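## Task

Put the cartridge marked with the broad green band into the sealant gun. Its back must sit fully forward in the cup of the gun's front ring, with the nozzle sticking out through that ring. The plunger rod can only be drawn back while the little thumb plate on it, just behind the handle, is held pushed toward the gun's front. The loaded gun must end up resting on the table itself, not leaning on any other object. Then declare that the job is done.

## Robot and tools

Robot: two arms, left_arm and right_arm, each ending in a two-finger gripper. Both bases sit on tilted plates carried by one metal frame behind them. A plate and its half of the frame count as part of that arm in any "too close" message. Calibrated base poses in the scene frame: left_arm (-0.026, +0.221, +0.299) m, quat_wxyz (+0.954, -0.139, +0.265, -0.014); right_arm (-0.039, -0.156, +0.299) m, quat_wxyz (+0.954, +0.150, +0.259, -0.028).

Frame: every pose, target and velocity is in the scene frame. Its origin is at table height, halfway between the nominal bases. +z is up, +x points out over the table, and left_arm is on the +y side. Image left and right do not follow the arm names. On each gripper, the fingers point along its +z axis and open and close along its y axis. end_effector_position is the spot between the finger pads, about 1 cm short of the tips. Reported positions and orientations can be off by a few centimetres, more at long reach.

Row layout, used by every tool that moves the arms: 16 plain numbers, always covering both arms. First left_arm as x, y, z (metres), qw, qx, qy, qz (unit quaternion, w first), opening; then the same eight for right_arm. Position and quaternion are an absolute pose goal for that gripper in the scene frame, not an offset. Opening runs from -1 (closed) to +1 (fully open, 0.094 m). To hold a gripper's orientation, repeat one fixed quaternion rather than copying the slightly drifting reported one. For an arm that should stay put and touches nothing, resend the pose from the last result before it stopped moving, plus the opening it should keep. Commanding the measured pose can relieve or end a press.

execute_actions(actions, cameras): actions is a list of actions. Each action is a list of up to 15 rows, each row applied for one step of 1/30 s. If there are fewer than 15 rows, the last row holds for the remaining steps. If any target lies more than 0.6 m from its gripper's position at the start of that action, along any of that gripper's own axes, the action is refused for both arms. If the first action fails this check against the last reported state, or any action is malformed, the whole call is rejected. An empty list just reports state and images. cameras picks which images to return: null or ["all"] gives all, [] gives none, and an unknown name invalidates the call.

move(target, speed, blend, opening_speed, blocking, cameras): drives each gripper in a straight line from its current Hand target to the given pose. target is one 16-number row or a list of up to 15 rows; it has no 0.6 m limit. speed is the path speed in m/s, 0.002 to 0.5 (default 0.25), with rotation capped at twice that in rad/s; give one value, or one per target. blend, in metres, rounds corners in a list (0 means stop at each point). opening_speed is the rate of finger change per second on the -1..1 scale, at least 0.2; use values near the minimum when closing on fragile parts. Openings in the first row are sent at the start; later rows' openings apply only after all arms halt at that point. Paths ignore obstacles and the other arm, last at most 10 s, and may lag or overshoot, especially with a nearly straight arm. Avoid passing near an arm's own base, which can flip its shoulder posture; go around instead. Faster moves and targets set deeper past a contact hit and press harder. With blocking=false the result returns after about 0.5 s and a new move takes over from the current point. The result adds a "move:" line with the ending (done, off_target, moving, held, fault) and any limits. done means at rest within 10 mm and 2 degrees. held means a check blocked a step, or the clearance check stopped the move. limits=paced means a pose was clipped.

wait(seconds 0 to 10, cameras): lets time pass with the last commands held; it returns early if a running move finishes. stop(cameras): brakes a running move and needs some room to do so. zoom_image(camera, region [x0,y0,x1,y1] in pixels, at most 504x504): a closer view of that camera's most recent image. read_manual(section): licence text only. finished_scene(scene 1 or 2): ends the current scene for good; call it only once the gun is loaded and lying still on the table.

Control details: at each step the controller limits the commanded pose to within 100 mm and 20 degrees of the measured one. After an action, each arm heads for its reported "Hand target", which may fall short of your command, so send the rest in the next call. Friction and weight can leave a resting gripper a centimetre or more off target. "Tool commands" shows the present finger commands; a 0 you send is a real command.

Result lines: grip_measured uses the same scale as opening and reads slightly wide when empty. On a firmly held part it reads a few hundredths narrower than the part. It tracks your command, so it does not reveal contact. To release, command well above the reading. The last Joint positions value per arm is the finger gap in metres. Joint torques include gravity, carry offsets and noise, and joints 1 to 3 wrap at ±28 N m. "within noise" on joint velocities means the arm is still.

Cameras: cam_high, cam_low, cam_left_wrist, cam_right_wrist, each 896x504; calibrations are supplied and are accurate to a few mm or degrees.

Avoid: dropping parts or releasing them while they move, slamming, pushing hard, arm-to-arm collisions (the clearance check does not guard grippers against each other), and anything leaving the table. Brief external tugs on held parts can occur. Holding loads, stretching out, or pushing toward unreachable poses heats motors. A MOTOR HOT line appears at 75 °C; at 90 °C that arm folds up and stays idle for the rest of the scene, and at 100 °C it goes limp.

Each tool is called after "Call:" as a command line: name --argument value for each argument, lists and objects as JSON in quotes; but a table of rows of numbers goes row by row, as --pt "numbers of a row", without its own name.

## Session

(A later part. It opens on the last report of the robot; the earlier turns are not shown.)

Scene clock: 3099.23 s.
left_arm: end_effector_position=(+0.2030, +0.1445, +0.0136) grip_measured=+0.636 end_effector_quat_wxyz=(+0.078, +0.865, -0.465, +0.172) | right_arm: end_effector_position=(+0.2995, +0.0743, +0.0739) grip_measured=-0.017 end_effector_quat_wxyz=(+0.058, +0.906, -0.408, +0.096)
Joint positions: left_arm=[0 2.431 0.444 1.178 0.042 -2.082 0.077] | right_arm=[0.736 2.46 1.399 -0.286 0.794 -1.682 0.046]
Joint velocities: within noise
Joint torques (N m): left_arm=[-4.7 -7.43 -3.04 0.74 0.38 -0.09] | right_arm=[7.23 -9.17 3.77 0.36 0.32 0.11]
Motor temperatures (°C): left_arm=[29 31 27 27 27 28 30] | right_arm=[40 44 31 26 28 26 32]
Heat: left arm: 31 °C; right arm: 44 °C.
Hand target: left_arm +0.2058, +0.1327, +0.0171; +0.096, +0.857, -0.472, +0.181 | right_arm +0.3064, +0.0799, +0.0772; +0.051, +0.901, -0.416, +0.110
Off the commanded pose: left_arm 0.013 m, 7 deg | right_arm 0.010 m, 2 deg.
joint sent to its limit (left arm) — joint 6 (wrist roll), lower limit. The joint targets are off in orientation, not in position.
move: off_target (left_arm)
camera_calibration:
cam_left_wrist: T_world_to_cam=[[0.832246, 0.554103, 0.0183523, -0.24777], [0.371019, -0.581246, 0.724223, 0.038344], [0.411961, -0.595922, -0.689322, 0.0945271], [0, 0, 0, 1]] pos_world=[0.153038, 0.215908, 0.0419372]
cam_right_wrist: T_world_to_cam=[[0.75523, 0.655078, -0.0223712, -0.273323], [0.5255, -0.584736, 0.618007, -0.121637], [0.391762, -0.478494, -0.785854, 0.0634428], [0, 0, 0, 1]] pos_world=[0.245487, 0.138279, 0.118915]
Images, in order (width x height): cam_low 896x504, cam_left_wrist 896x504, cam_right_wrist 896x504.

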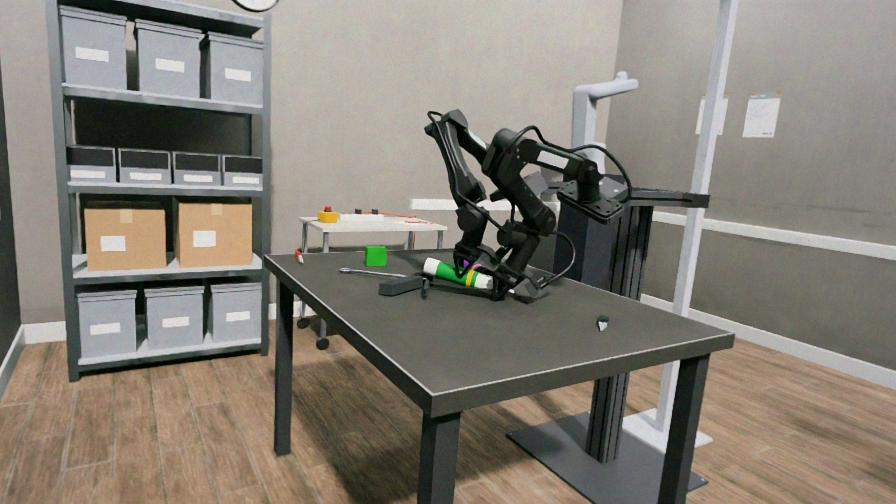

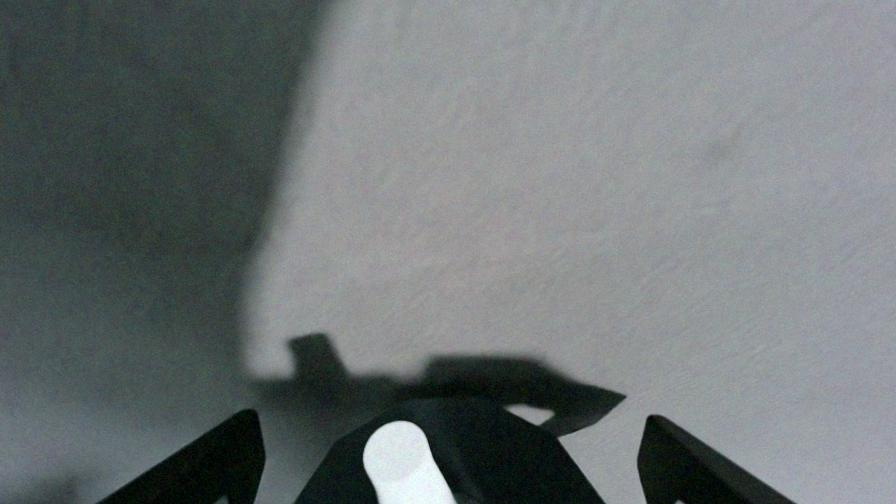

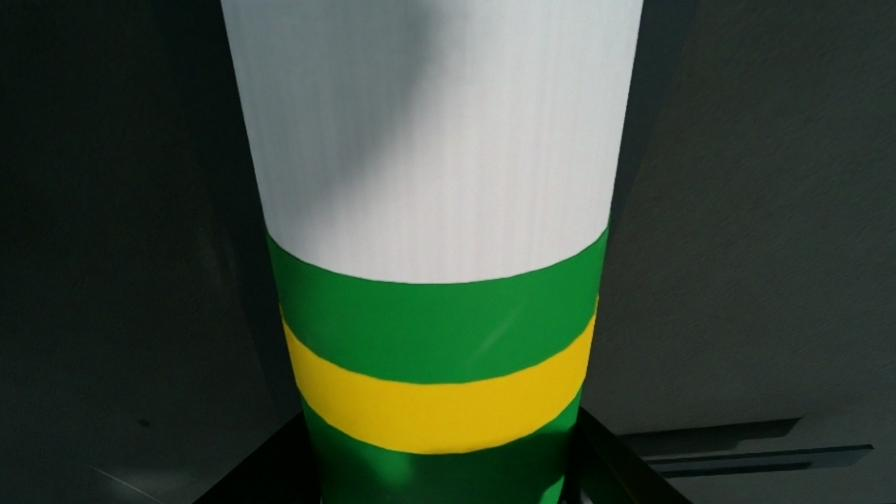

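Call:
move --pt "0.2060 0.1340 0.017 -0.0762 -0.8935 0.4144 -0.1565 1.0 0.3065 0.0800 0.077 -0.051 -0.9013 0.4156 -0.1107 -0.2" --pt "0.1800 0.1850 0.022 -0.0762 -0.8935 0.4144 -0.1565 1.0 0.3065 0.0800 0.077 -0.051 -0.9013 0.4156 -0.1107 -0.2" --pt "0.178 0.2100 0.11 -0.0612 -0.8753 0.4655 -0.1153 1.0 0.3065 0.0800 0.077 -0.051 -0.9013 0.4156 -0.1107 -0.2" --speed 0.08 --cameras '["cam_left_wrist","cam_low"]'

Call:
zoom_image --camera "cam_left_wrist" --region '[340, 250, 560, 504]'

Scene clock: 3128.83 s.
left_arm: end_effector_position=(+0.1796, +0.2109, +0.1098) grip_measured=+0.998 end_effector_quat_wxyz=(+0.059, +0.879, -0.458, +0.121) | right_arm: end_effector_position=(+0.3013, +0.0743, +0.0733) grip_measured=-0.017 end_effector_quat_wxyz=(+0.056, +0.904, -0.414, +0.098)
Joint positions: left_arm=[0.143 1.684 0.132 0.679 0.044 -1.999 0.094] | right_arm=[0.733 2.46 1.399 -0.277 0.793 -1.678 0.046]
Joint velocities: within noise
Joint torques (N m): left_arm=[-1.76 -5.59 -1.29 0.58 0.05 0.09] | right_arm=[7.49 -9.24 3.73 0.29 0.35 0.07]
Motor temperatures (°C): left_arm=[29 32 27 28 27 28 30] | right_arm=[40 43 31 27 28 26 32]
Heat: left arm: 32 °C; right arm: 43 °C.
Hand target: left_arm +0.1780, +0.2101, +0.1100; +0.061, +0.875, -0.465, +0.116 | right_arm +0.3064, +0.0799, +0.0771; +0.051, +0.901, -0.416, +0.111
Off the commanded pose: left_arm 0.002 m, 1 deg | right_arm 0.009 m, 2 deg.
move: done
camera_calibration:
cam_left_wrist: T_world_to_cam=[[0.819402, 0.573219, -0.000103454, -0.266527], [0.438302, -0.626425, 0.64458, 0.0221661], [0.369421, -0.528215, -0.764537, 0.211737], [0, 0, 0, 1]] pos_world=[0.130458, 0.278507, 0.147565]
Images, in order (width x height): cam_low 896x504, cam_left_wrist 896x504.

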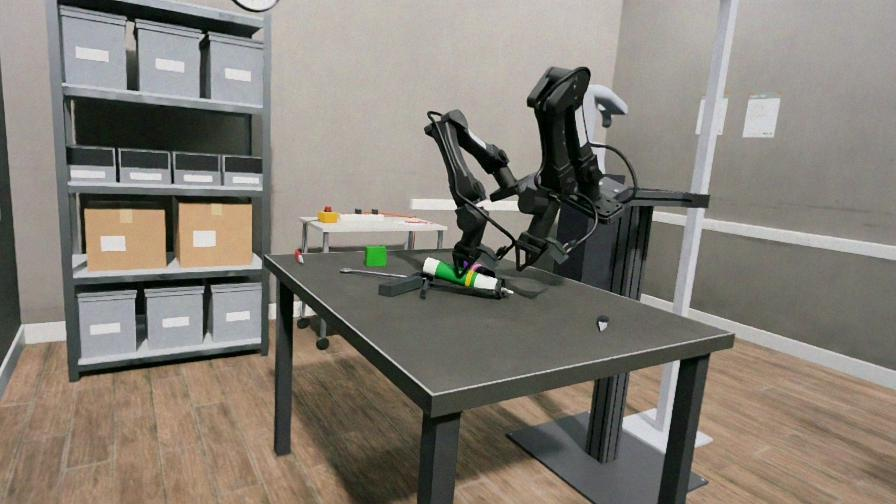

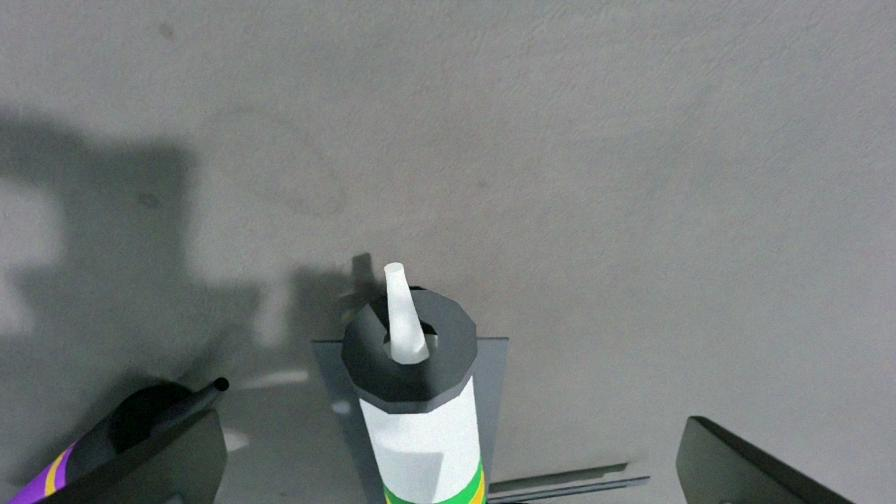

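Scaled by 1.984.

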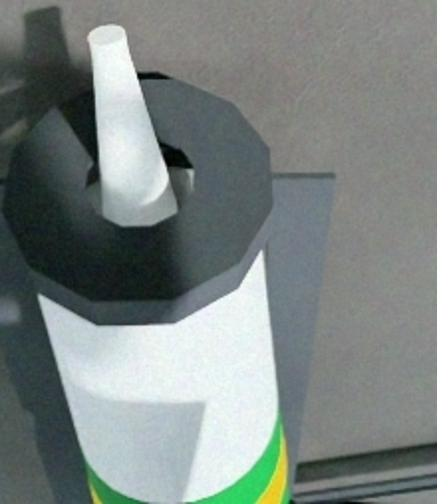

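Call:
move --target '[0.178, 0.2100, 0.11, -0.0612, -0.8753, 0.4655, -0.1153, 1.0, 0.3015, 0.0715, 0.0670, -0.0357, -0.8882, 0.4526, -0.0699, -0.2]' --speed 0.04 --cameras '["cam_left_wrist","cam_low","cam_high"]'

Call:
zoom_image --camera "cam_left_wrist" --region '[340, 250, 560, 504]'

Call:
zoom_image --camera "cam_low" --region '[400, 230, 550, 320]'

Scene clock: 3171.87 s.
left_arm: end_effector_position=(+0.1793, +0.2110, +0.1097) grip_measured=+0.998 end_effector_quat_wxyz=(+0.059, +0.879, -0.458, +0.121) | right_arm: end_effector_position=(+0.3018, +0.0763, +0.0680) grip_measured=-0.017 end_effector_quat_wxyz=(+0.040, +0.896, -0.434, +0.082)
Joint positions: left_arm=[0.143 1.684 0.132 0.678 0.043 -1.999 0.094] | right_arm=[0.716 2.457 1.392 -0.249 0.746 -1.663 0.046]
Joint velocities: within noise
Joint torques (N m): left_arm=[-1.81 -5.57 -1.18 0.57 0.05 0.09] | right_arm=[5.08 -10.81 1.03 0.3 -0.15 0.3]
Motor temperatures (°C): left_arm=[29 31 27 27 26 28 28] | right_arm=[40 43 31 26 28 26 32]
Heat: left arm: 31 °C; right arm: 43 °C.
Hand target: left_arm +0.1780, +0.2101, +0.1100; +0.061, +0.875, -0.465, +0.116 | right_arm +0.3014, +0.0715, +0.0671; +0.036, +0.888, -0.452, +0.070
Off the commanded pose: left_arm 0.002 m, 1 deg | right_arm 0.005 m, 3 deg.
move: off_target (right_arm)
camera_calibration:
cam_left_wrist: T_world_to_cam=[[0.819691, 0.572806, -0.000713018, -0.266223], [0.43874, -0.62704, 0.643683, 0.0225361], [0.368258, -0.527934, -0.765292, 0.212069], [0, 0, 0, 1]] pos_world=[0.130237, 0.278584, 0.147599]
Images, in order (width x height): cam_high 896x504, cam_low 896x504, cam_left_wrist 896x504.

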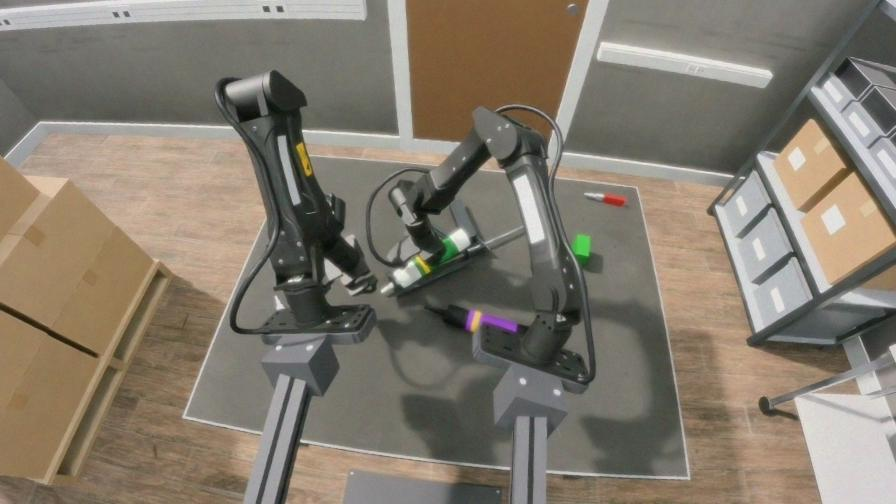

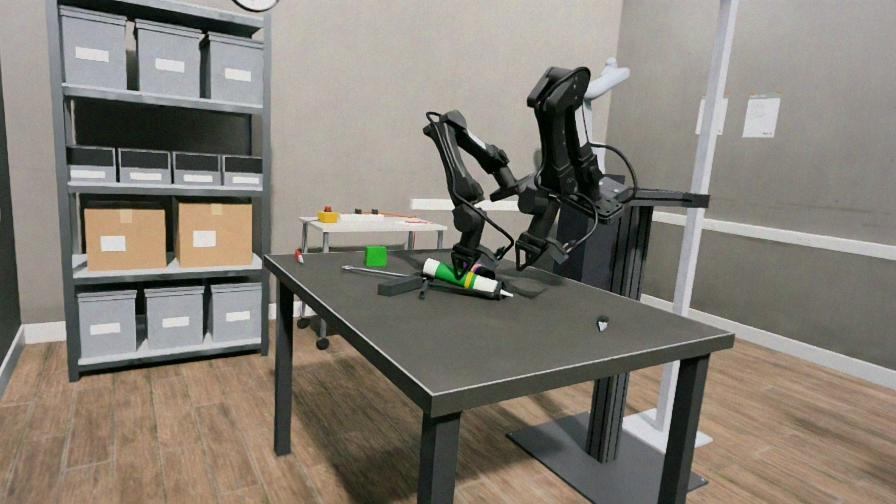

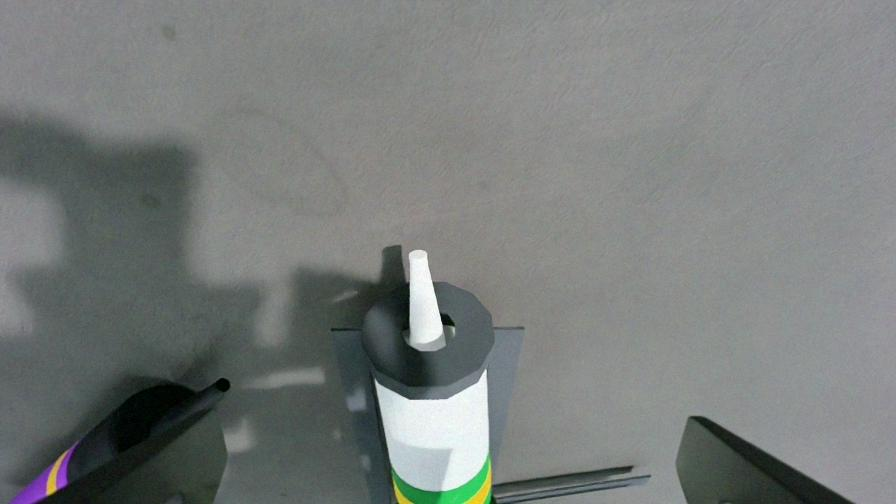

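Scaled by 1.984.

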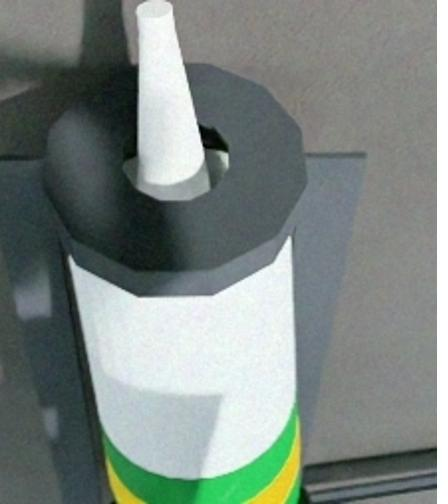

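Scaled by 3.360.

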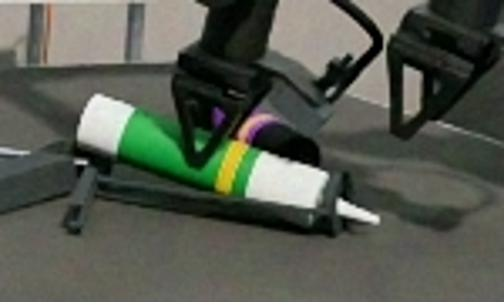

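Call:
move --target '[0.178, 0.2100, 0.11, -0.0612, -0.8753, 0.4655, -0.1153, 1.0, 0.3010, 0.0705, 0.0585, -0.0202, -0.8861, 0.4612, -0.0387, -0.2]' --speed 0.04 --cameras '["cam_left_wrist","cam_low","cam_high"]'

Call:
zoom_image --camera "cam_low" --region '[400, 230, 550, 320]'

Call:
zoom_image --camera "cam_high" --region '[350, 190, 510, 320]'

Scene clock: 3188.93 s.
left_arm: end_effector_position=(+0.1792, +0.2110, +0.1097) grip_measured=+0.998 end_effector_quat_wxyz=(+0.059, +0.879, -0.458, +0.120) | right_arm: end_effector_position=(+0.3041, +0.0767, +0.0678) grip_measured=-0.017 end_effector_quat_wxyz=(+0.023, +0.894, -0.445, +0.055)
Joint positions: left_arm=[0.143 1.684 0.132 0.678 0.043 -1.999 0.094] | right_arm=[0.693 2.433 1.385 -0.247 0.677 -1.669 0.046]
Joint velocities: within noise
Joint torques (N m): left_arm=[-1.83 -5.46 -1.36 0.56 0.04 0.08] | right_arm=[4.05 -9.57 1.07 0.47 -0.32 0.13]
Motor temperatures (°C): left_arm=[29 31 27 27 26 28 28] | right_arm=[39 45 31 26 28 26 32]
Heat: left arm: 31 °C; right arm: 45 °C.
Hand target: left_arm +0.1780, +0.2100, +0.1100; +0.061, +0.875, -0.465, +0.116 | right_arm +0.3009, +0.0705, +0.0589; +0.021, +0.886, -0.461, +0.039
Off the commanded pose: left_arm 0.002 m, 1 deg | right_arm 0.012 m, 3 deg.
move: off_target (right_arm)
camera_calibration:
cam_left_wrist: T_world_to_cam=[[0.819733, 0.572744, -0.00105176, -0.266095], [0.43893, -0.627032, 0.643562, 0.0225498], [0.367937, -0.528011, -0.765394, 0.21217], [0, 0, 0, 1]] pos_world=[0.130164, 0.278571, 0.147601]
Images, in order (width x height): cam_high 896x504, cam_low 896x504, cam_left_wrist 896x504.

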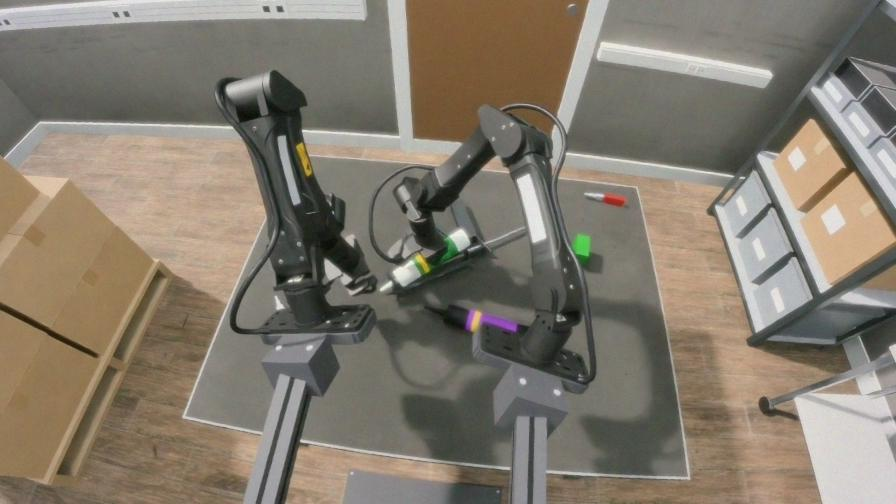

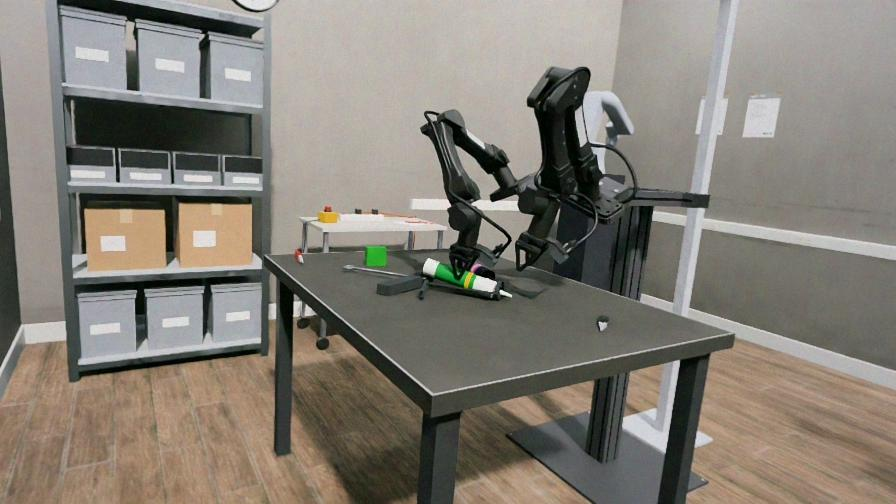

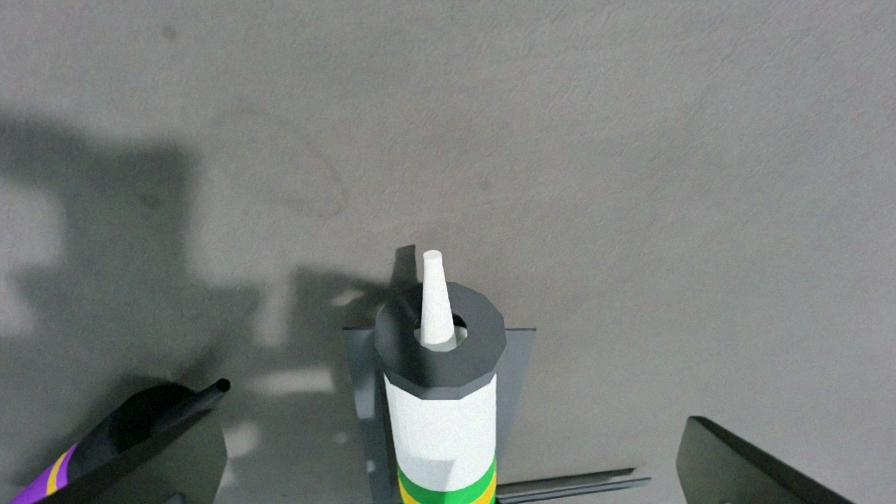

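Scaled by 3.360.

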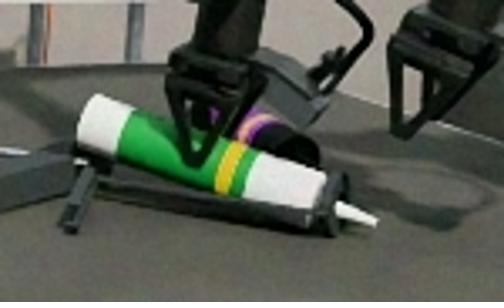

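Scaled by 3.150.

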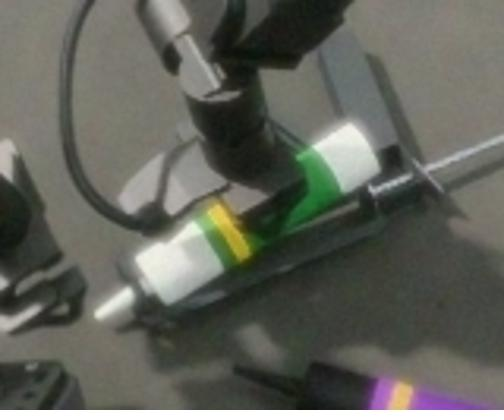

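Call:
execute_actions --actions '[]'

Call:
zoom_image --camera "cam_low" --region '[400, 200, 600, 320]'

Call:
zoom_image --camera "cam_high" --region '[340, 120, 540, 320]'

Scene clock: 3223.10 s.
left_arm: end_effector_position=(+0.1791, +0.2110, +0.1097) grip_measured=+0.998 end_effector_quat_wxyz=(+0.059, +0.879, -0.458, +0.120) | right_arm: end_effector_position=(+0.3042, +0.0768, +0.0679) grip_measured=-0.017 end_effector_quat_wxyz=(+0.023, +0.894, -0.445, +0.055)
Joint positions: left_arm=[0.143 1.684 0.132 0.677 0.043 -1.999 0.094] | right_arm=[0.693 2.433 1.385 -0.247 0.677 -1.669 0.046]
Joint velocities: within noise
Joint torques (N m): left_arm=[-1.81 -5.68 -1.37 0.58 0.04 0.07] | right_arm=[4 -9.46 0.95 0.47 -0.32 0.14]
Motor temperatures (°C): left_arm=[29 31 27 27 26 28 28] | right_arm=[38 46 31 27 28 26 32]
Heat: left arm: 31 °C; right arm: 46 °C.
Hand target: left_arm +0.1780, +0.2100, +0.1100; +0.061, +0.875, -0.465, +0.116 | right_arm +0.3009, +0.0706, +0.0590; +0.021, +0.886, -0.461, +0.039
Tool commands: left_gripper/opening=+1.0 right_gripper/opening=-0.2
Off the commanded pose: left_arm 0.001 m, 1 deg | right_arm 0.012 m, 3 deg.
camera_calibration:
cam_left_wrist: T_world_to_cam=[[0.819776, 0.572682, -0.00139052, -0.265966], [0.43912, -0.627024, 0.64344, 0.0225634], [0.367615, -0.528087, -0.765495, 0.212271], [0, 0, 0, 1]] pos_world=[0.13009, 0.278559, 0.147604]
cam_right_wrist: T_world_to_cam=[[0.801634, 0.597706, 0.0114172, -0.29066], [0.500939, -0.682028, 0.53282, -0.0981848], [0.326257, -0.421408, -0.846151, 0.0777803], [0, 0, 0, 1]] pos_world=[0.256811, 0.139542, 0.121447]

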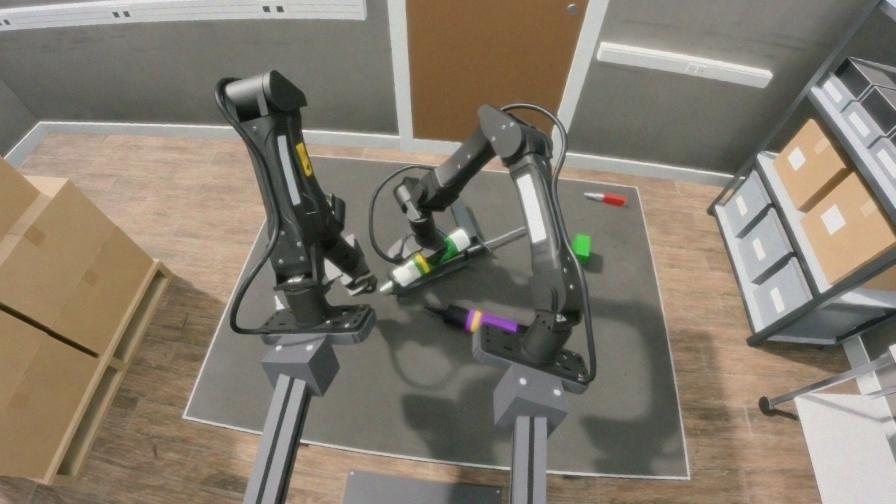

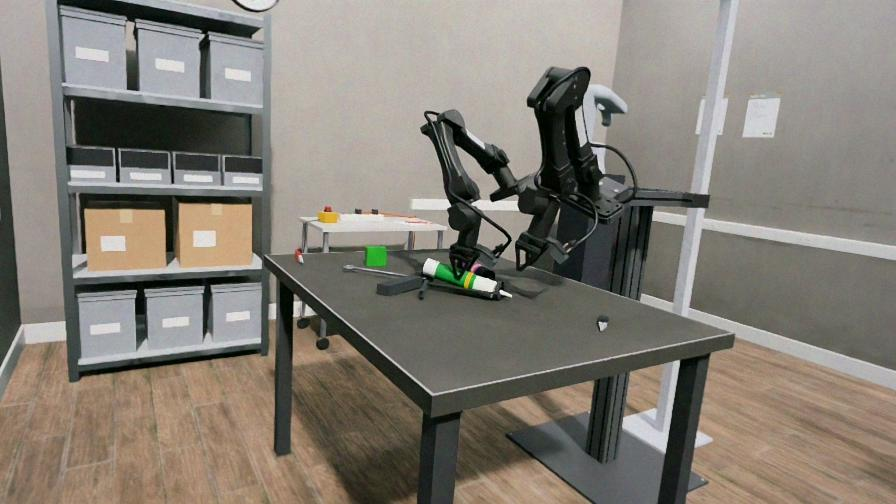

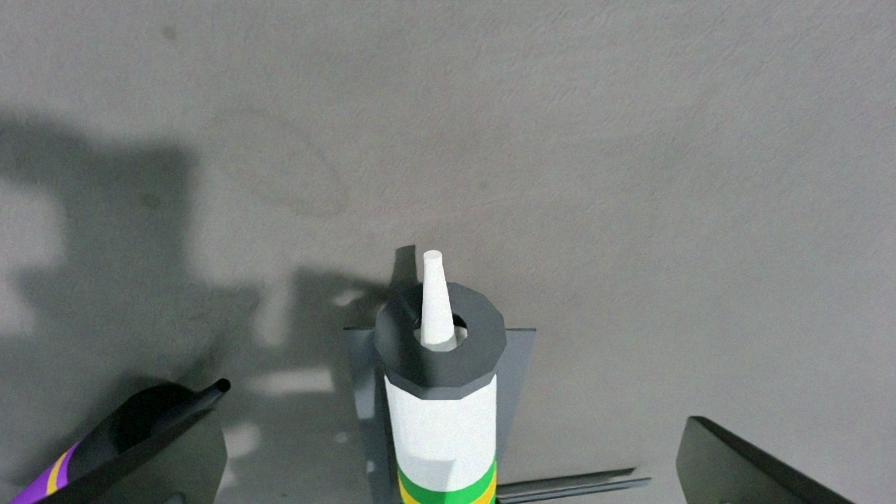

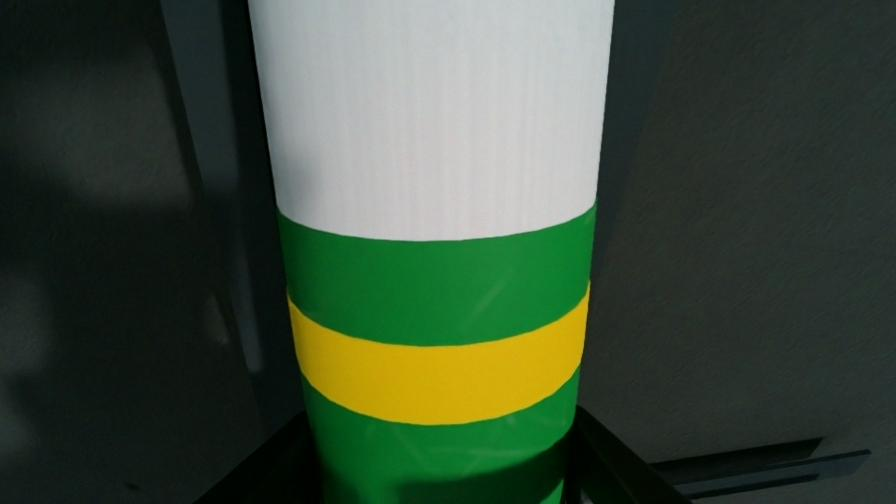

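Scaled by 2.520.

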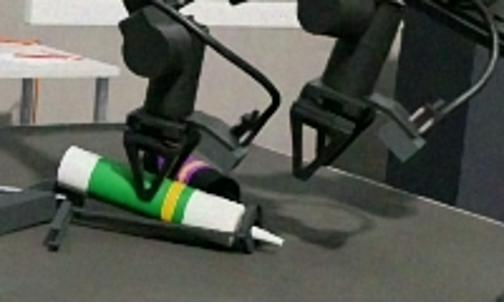

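Scaled by 2.520.

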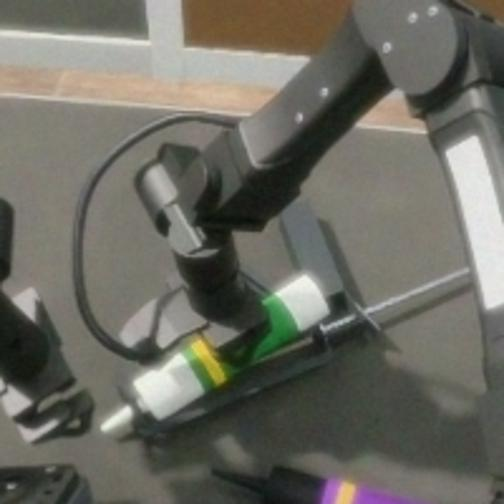

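Call:
zoom_image --camera "cam_high" --region '[430, 210, 530, 270]'

Call:
zoom_image --camera "cam_low" --region '[400, 240, 520, 310]'

Call:
zoom_image --camera "cam_left_wrist" --region '[340, 250, 560, 504]'

Scaled by 5.040.

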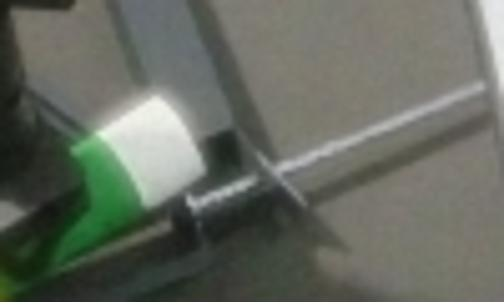

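Scaled by 4.200.

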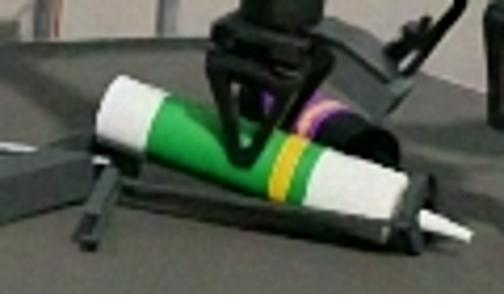

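Scaled by 1.984.

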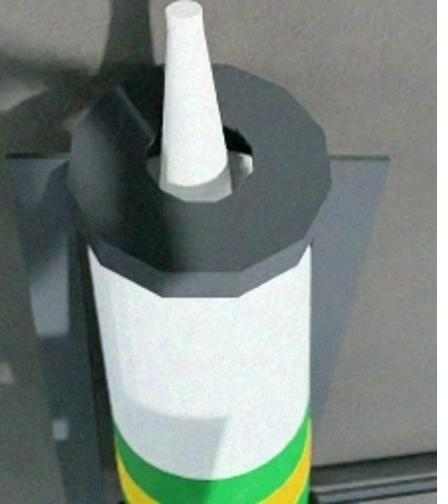

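Call:
move --target '[0.178,0.2100,0.11,-0.0612,-0.8753,0.4655,-0.1153,1.0,0.2955,0.0785,0.068,-0.0362,-0.8843,0.4603,-0.0696,-0.2]' --speed 0.04 --cameras '["cam_left_wrist","cam_low","cam_high"]'

Call:
zoom_image --camera "cam_left_wrist" --region '[340, 250, 560, 504]'

Call:
zoom_image --camera "cam_low" --region '[400, 240, 520, 310]'

Call:
zoom_image --camera "cam_high" --region '[430, 210, 530, 270]'

Scene clock: 3280.77 s.
left_arm: end_effector_position=(+0.1791, +0.2111, +0.1097) grip_measured=+0.998 end_effector_quat_wxyz=(+0.059, +0.879, -0.458, +0.120) | right_arm: end_effector_position=(+0.3077, +0.0770, +0.0695) grip_measured=-0.017 end_effector_quat_wxyz=(+0.021, +0.882, -0.466, +0.067)
Joint positions: left_arm=[0.143 1.684 0.132 0.677 0.043 -1.999 0.094] | right_arm=[0.698 2.433 1.385 -0.235 0.698 -1.623 0.046]
Joint velocities: within noise
Joint torques (N m): left_arm=[-1.81 -5.64 -1.33 0.56 0.05 0.07] | right_arm=[8.01 -8.21 2.33 0.1 0.31 0.28]
Motor temperatures (°C): left_arm=[29 31 27 27 26 28 28] | right_arm=[37 45 31 27 28 26 32]
Heat: left arm: 31 °C; right arm: 45 °C.
Hand target: left_arm +0.1780, +0.2101, +0.1100; +0.061, +0.875, -0.465, +0.116 | right_arm +0.2959, +0.0783, +0.0681; +0.035, +0.884, -0.460, +0.070
Off the commanded pose: left_arm 0.002 m, 1 deg | right_arm 0.012 m, 2 deg.
move: off_target (right_arm)
camera_calibration:
cam_left_wrist: T_world_to_cam=[[0.819751, 0.572719, -0.00123812, -0.266014], [0.439195, -0.627243, 0.643175, 0.0226816], [0.367582, -0.527787, -0.765719, 0.212264], [0, 0, 0, 1]] pos_world=[0.130079, 0.278608, 0.147617]
Images, in order (width x height): cam_high 896x504, cam_low 896x504, cam_left_wrist 896x504.

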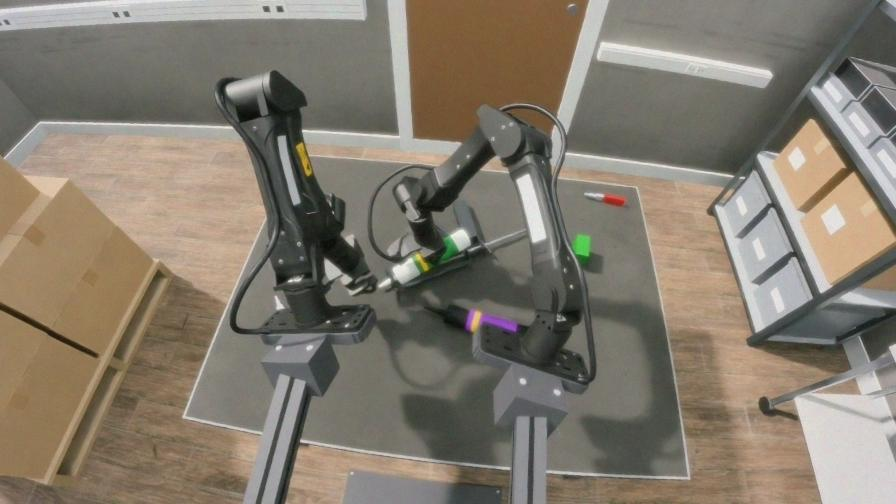

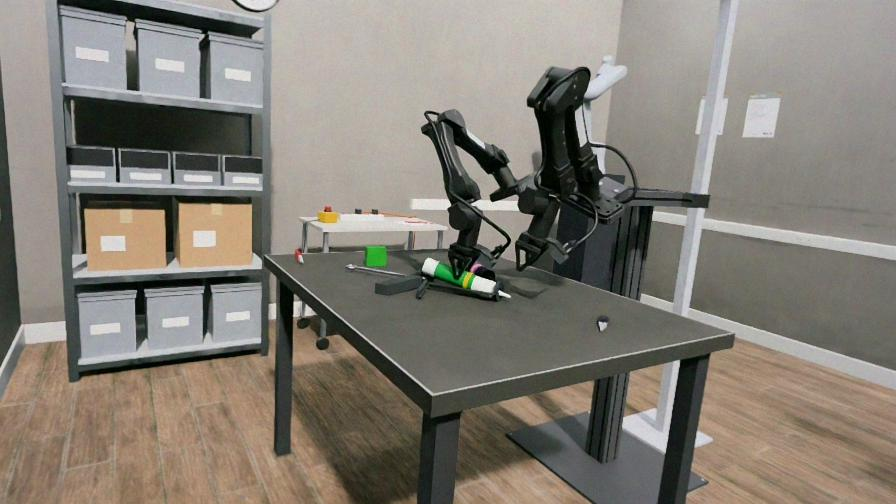

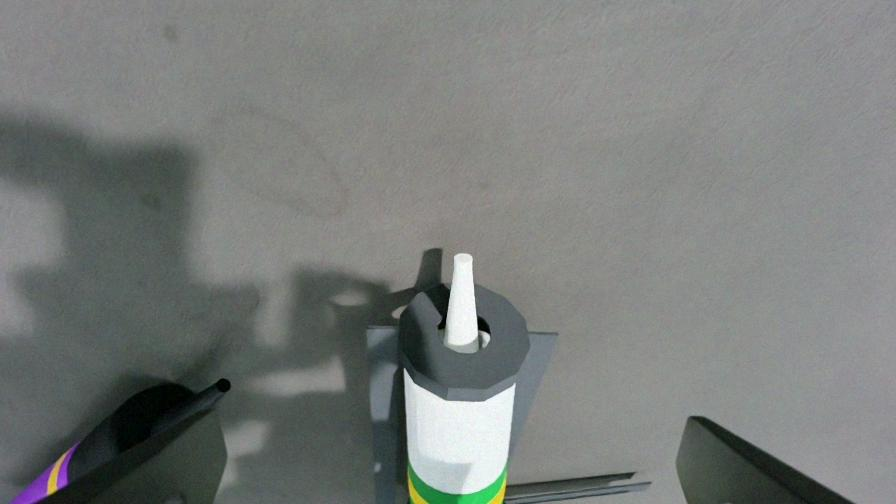

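Scaled by 1.984.

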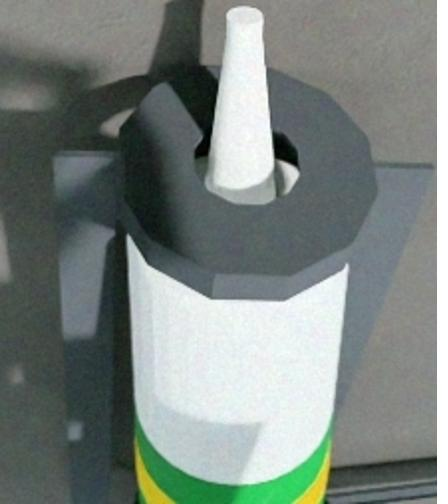

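Scaled by 4.200.

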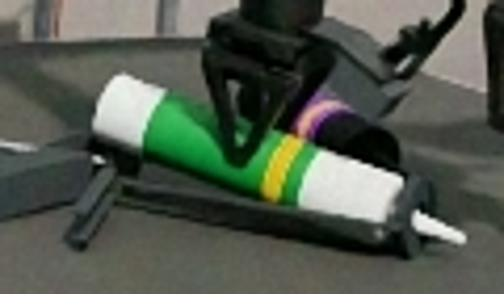

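Scaled by 5.040.

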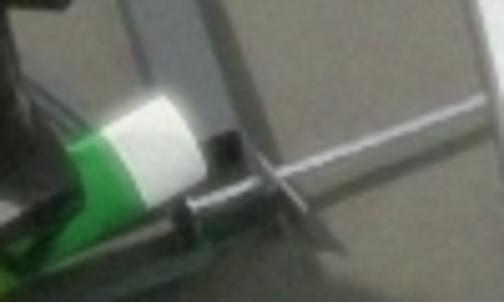

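Call:
move --pt "0.15 0.17 0.15 -0.0612 -0.8753 0.4655 -0.1153 1.0 0.2955 0.0785 0.068 -0.0362 -0.8843 0.4603 -0.0696 -0.2" --pt "0.155 0.06 0.15 -0.0612 -0.8753 0.4655 -0.1153 1.0 0.2955 0.0785 0.068 -0.0362 -0.8843 0.4603 -0.0696 -0.2" --speed 0.12 --cameras '["cam_left_wrist","cam_high"]'

Scene clock: 3386.93 s.
left_arm: end_effector_position=(+0.1632, +0.0608, +0.1516) grip_measured=+0.998 end_effector_quat_wxyz=(+0.165, +0.738, -0.617, +0.219) | right_arm: end_effector_position=(+0.3077, +0.0770, +0.0695) grip_measured=-0.017 end_effector_quat_wxyz=(+0.021, +0.882, -0.466, +0.067)
Joint positions: left_arm=[-0.473 1.817 0.154 0.787 -0.027 -2.073 0.094] | right_arm=[0.698 2.433 1.385 -0.235 0.698 -1.623 0.046]
Joint velocities: within noise
Joint torques (N m): left_arm=[-3.74 -2.78 -1.31 1.22 0.18 -0.13] | right_arm=[8.01 -8.2 2.24 0.09 0.34 0.32]
Motor temperatures (°C): left_arm=[29 31 27 27 26 28 27] | right_arm=[39 42 31 26 28 26 32]
Heat: left arm: 31 °C; right arm: 42 °C.
Hand target: left_arm +0.1552, +0.0606, +0.1498; +0.169, +0.738, -0.619, +0.210 | right_arm +0.2959, +0.0783, +0.0681; +0.035, +0.884, -0.460, +0.070
Off the commanded pose: left_arm 0.008 m, 29 deg; orientation clipped | right_arm 0.012 m, 2 deg.
joint sent to its limit (left arm) — joint 6 (wrist roll), lower limit. The joint targets are off in orientation, not in position.
move: off_target (left_arm, right_arm); limits=paced
camera_calibration:
cam_left_wrist: T_world_to_cam=[[0.982987, 0.182487, 0.0208628, -0.173206], [0.0839009, -0.547154, 0.832816, -0.0671839], [0.163393, -0.816897, -0.553156, 0.189552], [0, 0, 0, 1]] pos_world=[0.144925, 0.149693, 0.164417]
Images, in order (width x height): cam_high 896x504, cam_left_wrist 896x504.

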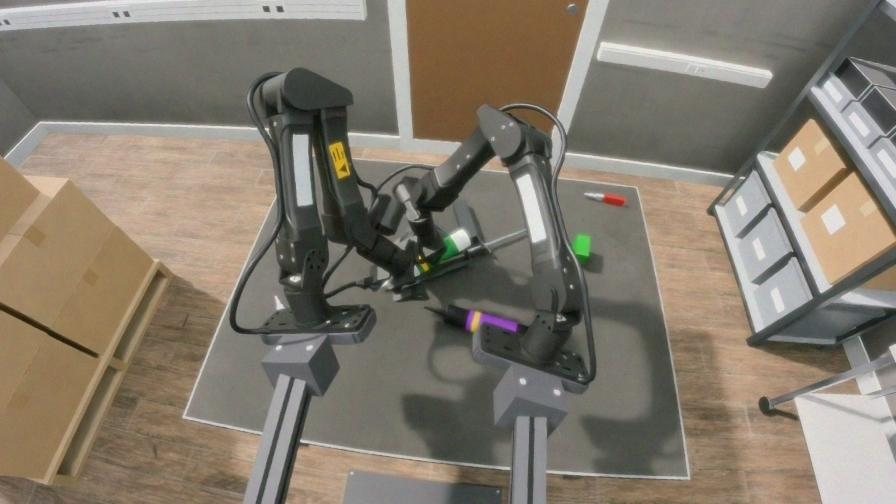

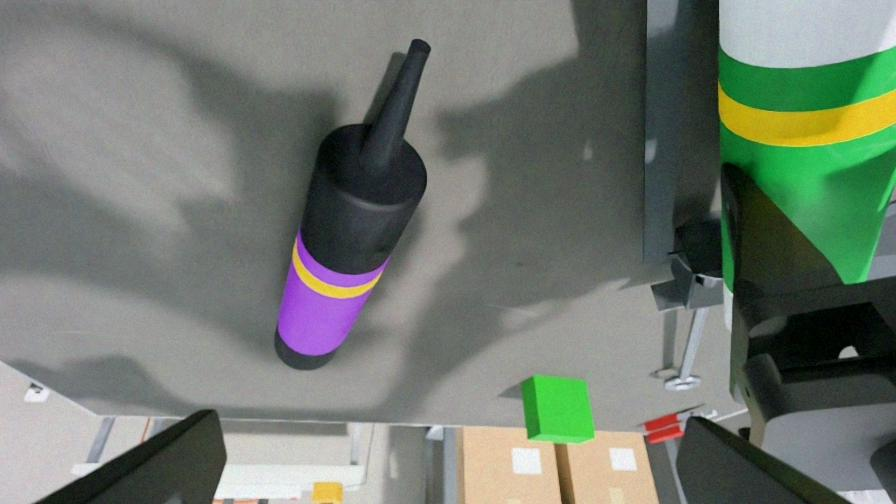

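Call:
zoom_image --camera "cam_left_wrist" --region '[620, 150, 820, 400]'

Scaled by 2.016.

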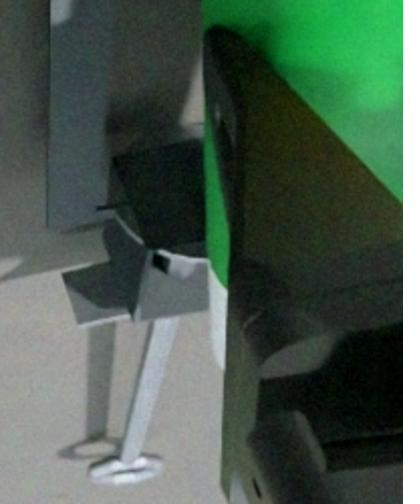

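Call:
move --target '[0.17,-0.01,0.15,-0.0057,-0.9904,0.0432,-0.1304,1.0,0.2955,0.0785,0.068,-0.0362,-0.8843,0.4603,-0.0696,-0.2]' --speed 0.1 --cameras '["cam_left_wrist","cam_high"]'

Call:
zoom_image --camera "cam_left_wrist" --region '[450, 0, 896, 400]'

Scene clock: 3417.97 s.
left_arm: end_effector_position=(+0.1765, -0.0074, +0.1530) grip_measured=+0.998 end_effector_quat_wxyz=(-0.111, -0.691, +0.616, -0.362) | right_arm: end_effector_position=(+0.3078, +0.0770, +0.0695) grip_measured=-0.017 end_effector_quat_wxyz=(+0.021, +0.882, -0.467, +0.067)
Joint positions: left_arm=[-0.708 2.385 0.221 1.565 -0.173 -2.074 0.094] | right_arm=[0.698 2.433 1.385 -0.234 0.698 -1.623 0.046]
Joint velocities: within noise
Joint torques (N m): left_arm=[-5.3 -3.62 -1.63 1.7 0.16 -0.11] | right_arm=[7.99 -8.1 2.19 0.05 0.33 0.31]
Motor temperatures (°C): left_arm=[29 30 27 28 26 28 27] | right_arm=[39 42 30 26 28 26 32]
Heat: left arm: 30 °C; right arm: 42 °C.
Hand target: left_arm +0.1704, -0.0095, +0.1499; +0.115, +0.690, -0.620, +0.356 | right_arm +0.2959, +0.0783, +0.0681; +0.035, +0.884, -0.460, +0.070
Off the commanded pose: left_arm 0.008 m, 81 deg; orientation clipped | right_arm 0.012 m, 2 deg.
joint sent to its limit (left arm) — joint 4 (wrist pitch), upper limit; joint 6 (wrist roll), lower limit. The joint targets are off in orientation, not in position.
move: off_target (left_arm, right_arm); limits=paced
camera_calibration:
cam_left_wrist: T_world_to_cam=[[0.934121, 0.212738, 0.286638, -0.205667], [-0.166643, -0.450229, 0.877225, -0.0686275], [0.315672, -0.8672, -0.385117, 0.079489], [0, 0, 0, 1]] pos_world=[0.155589, 0.081788, 0.149766]
Images, in order (width x height): cam_high 896x504, cam_left_wrist 896x504.

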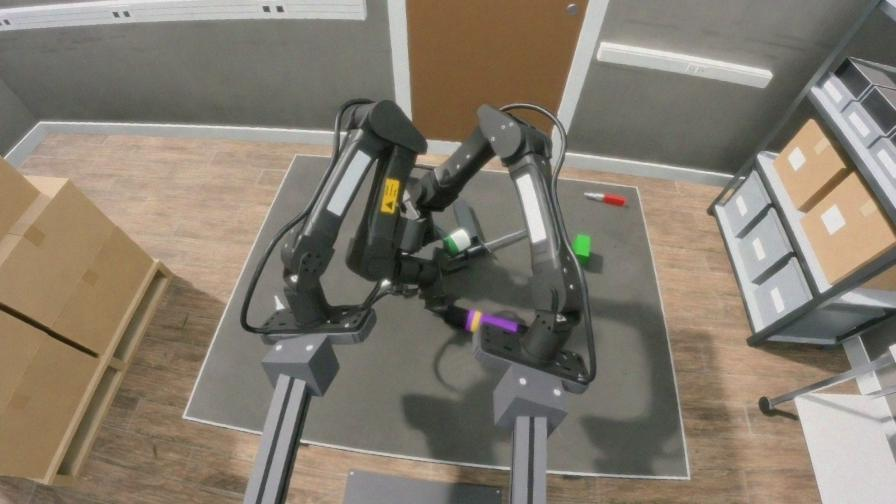

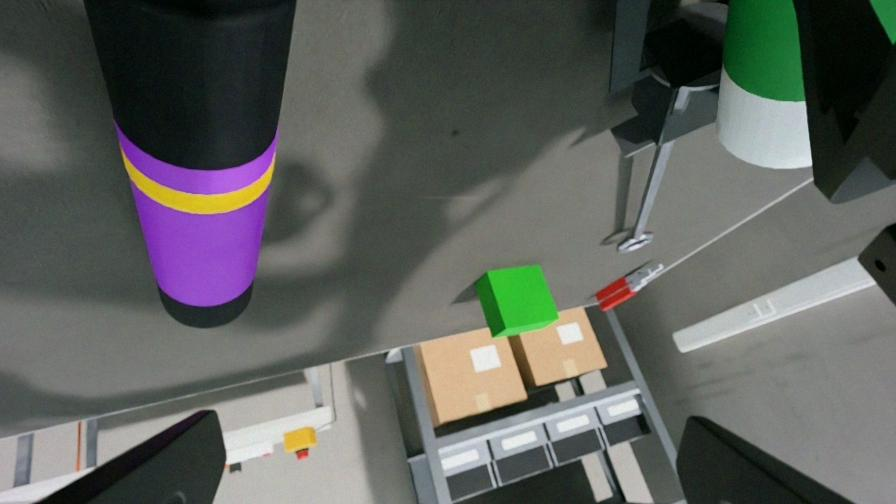

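Scaled by 1.130.

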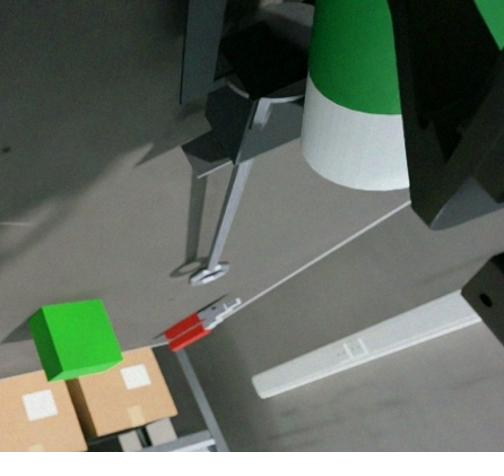

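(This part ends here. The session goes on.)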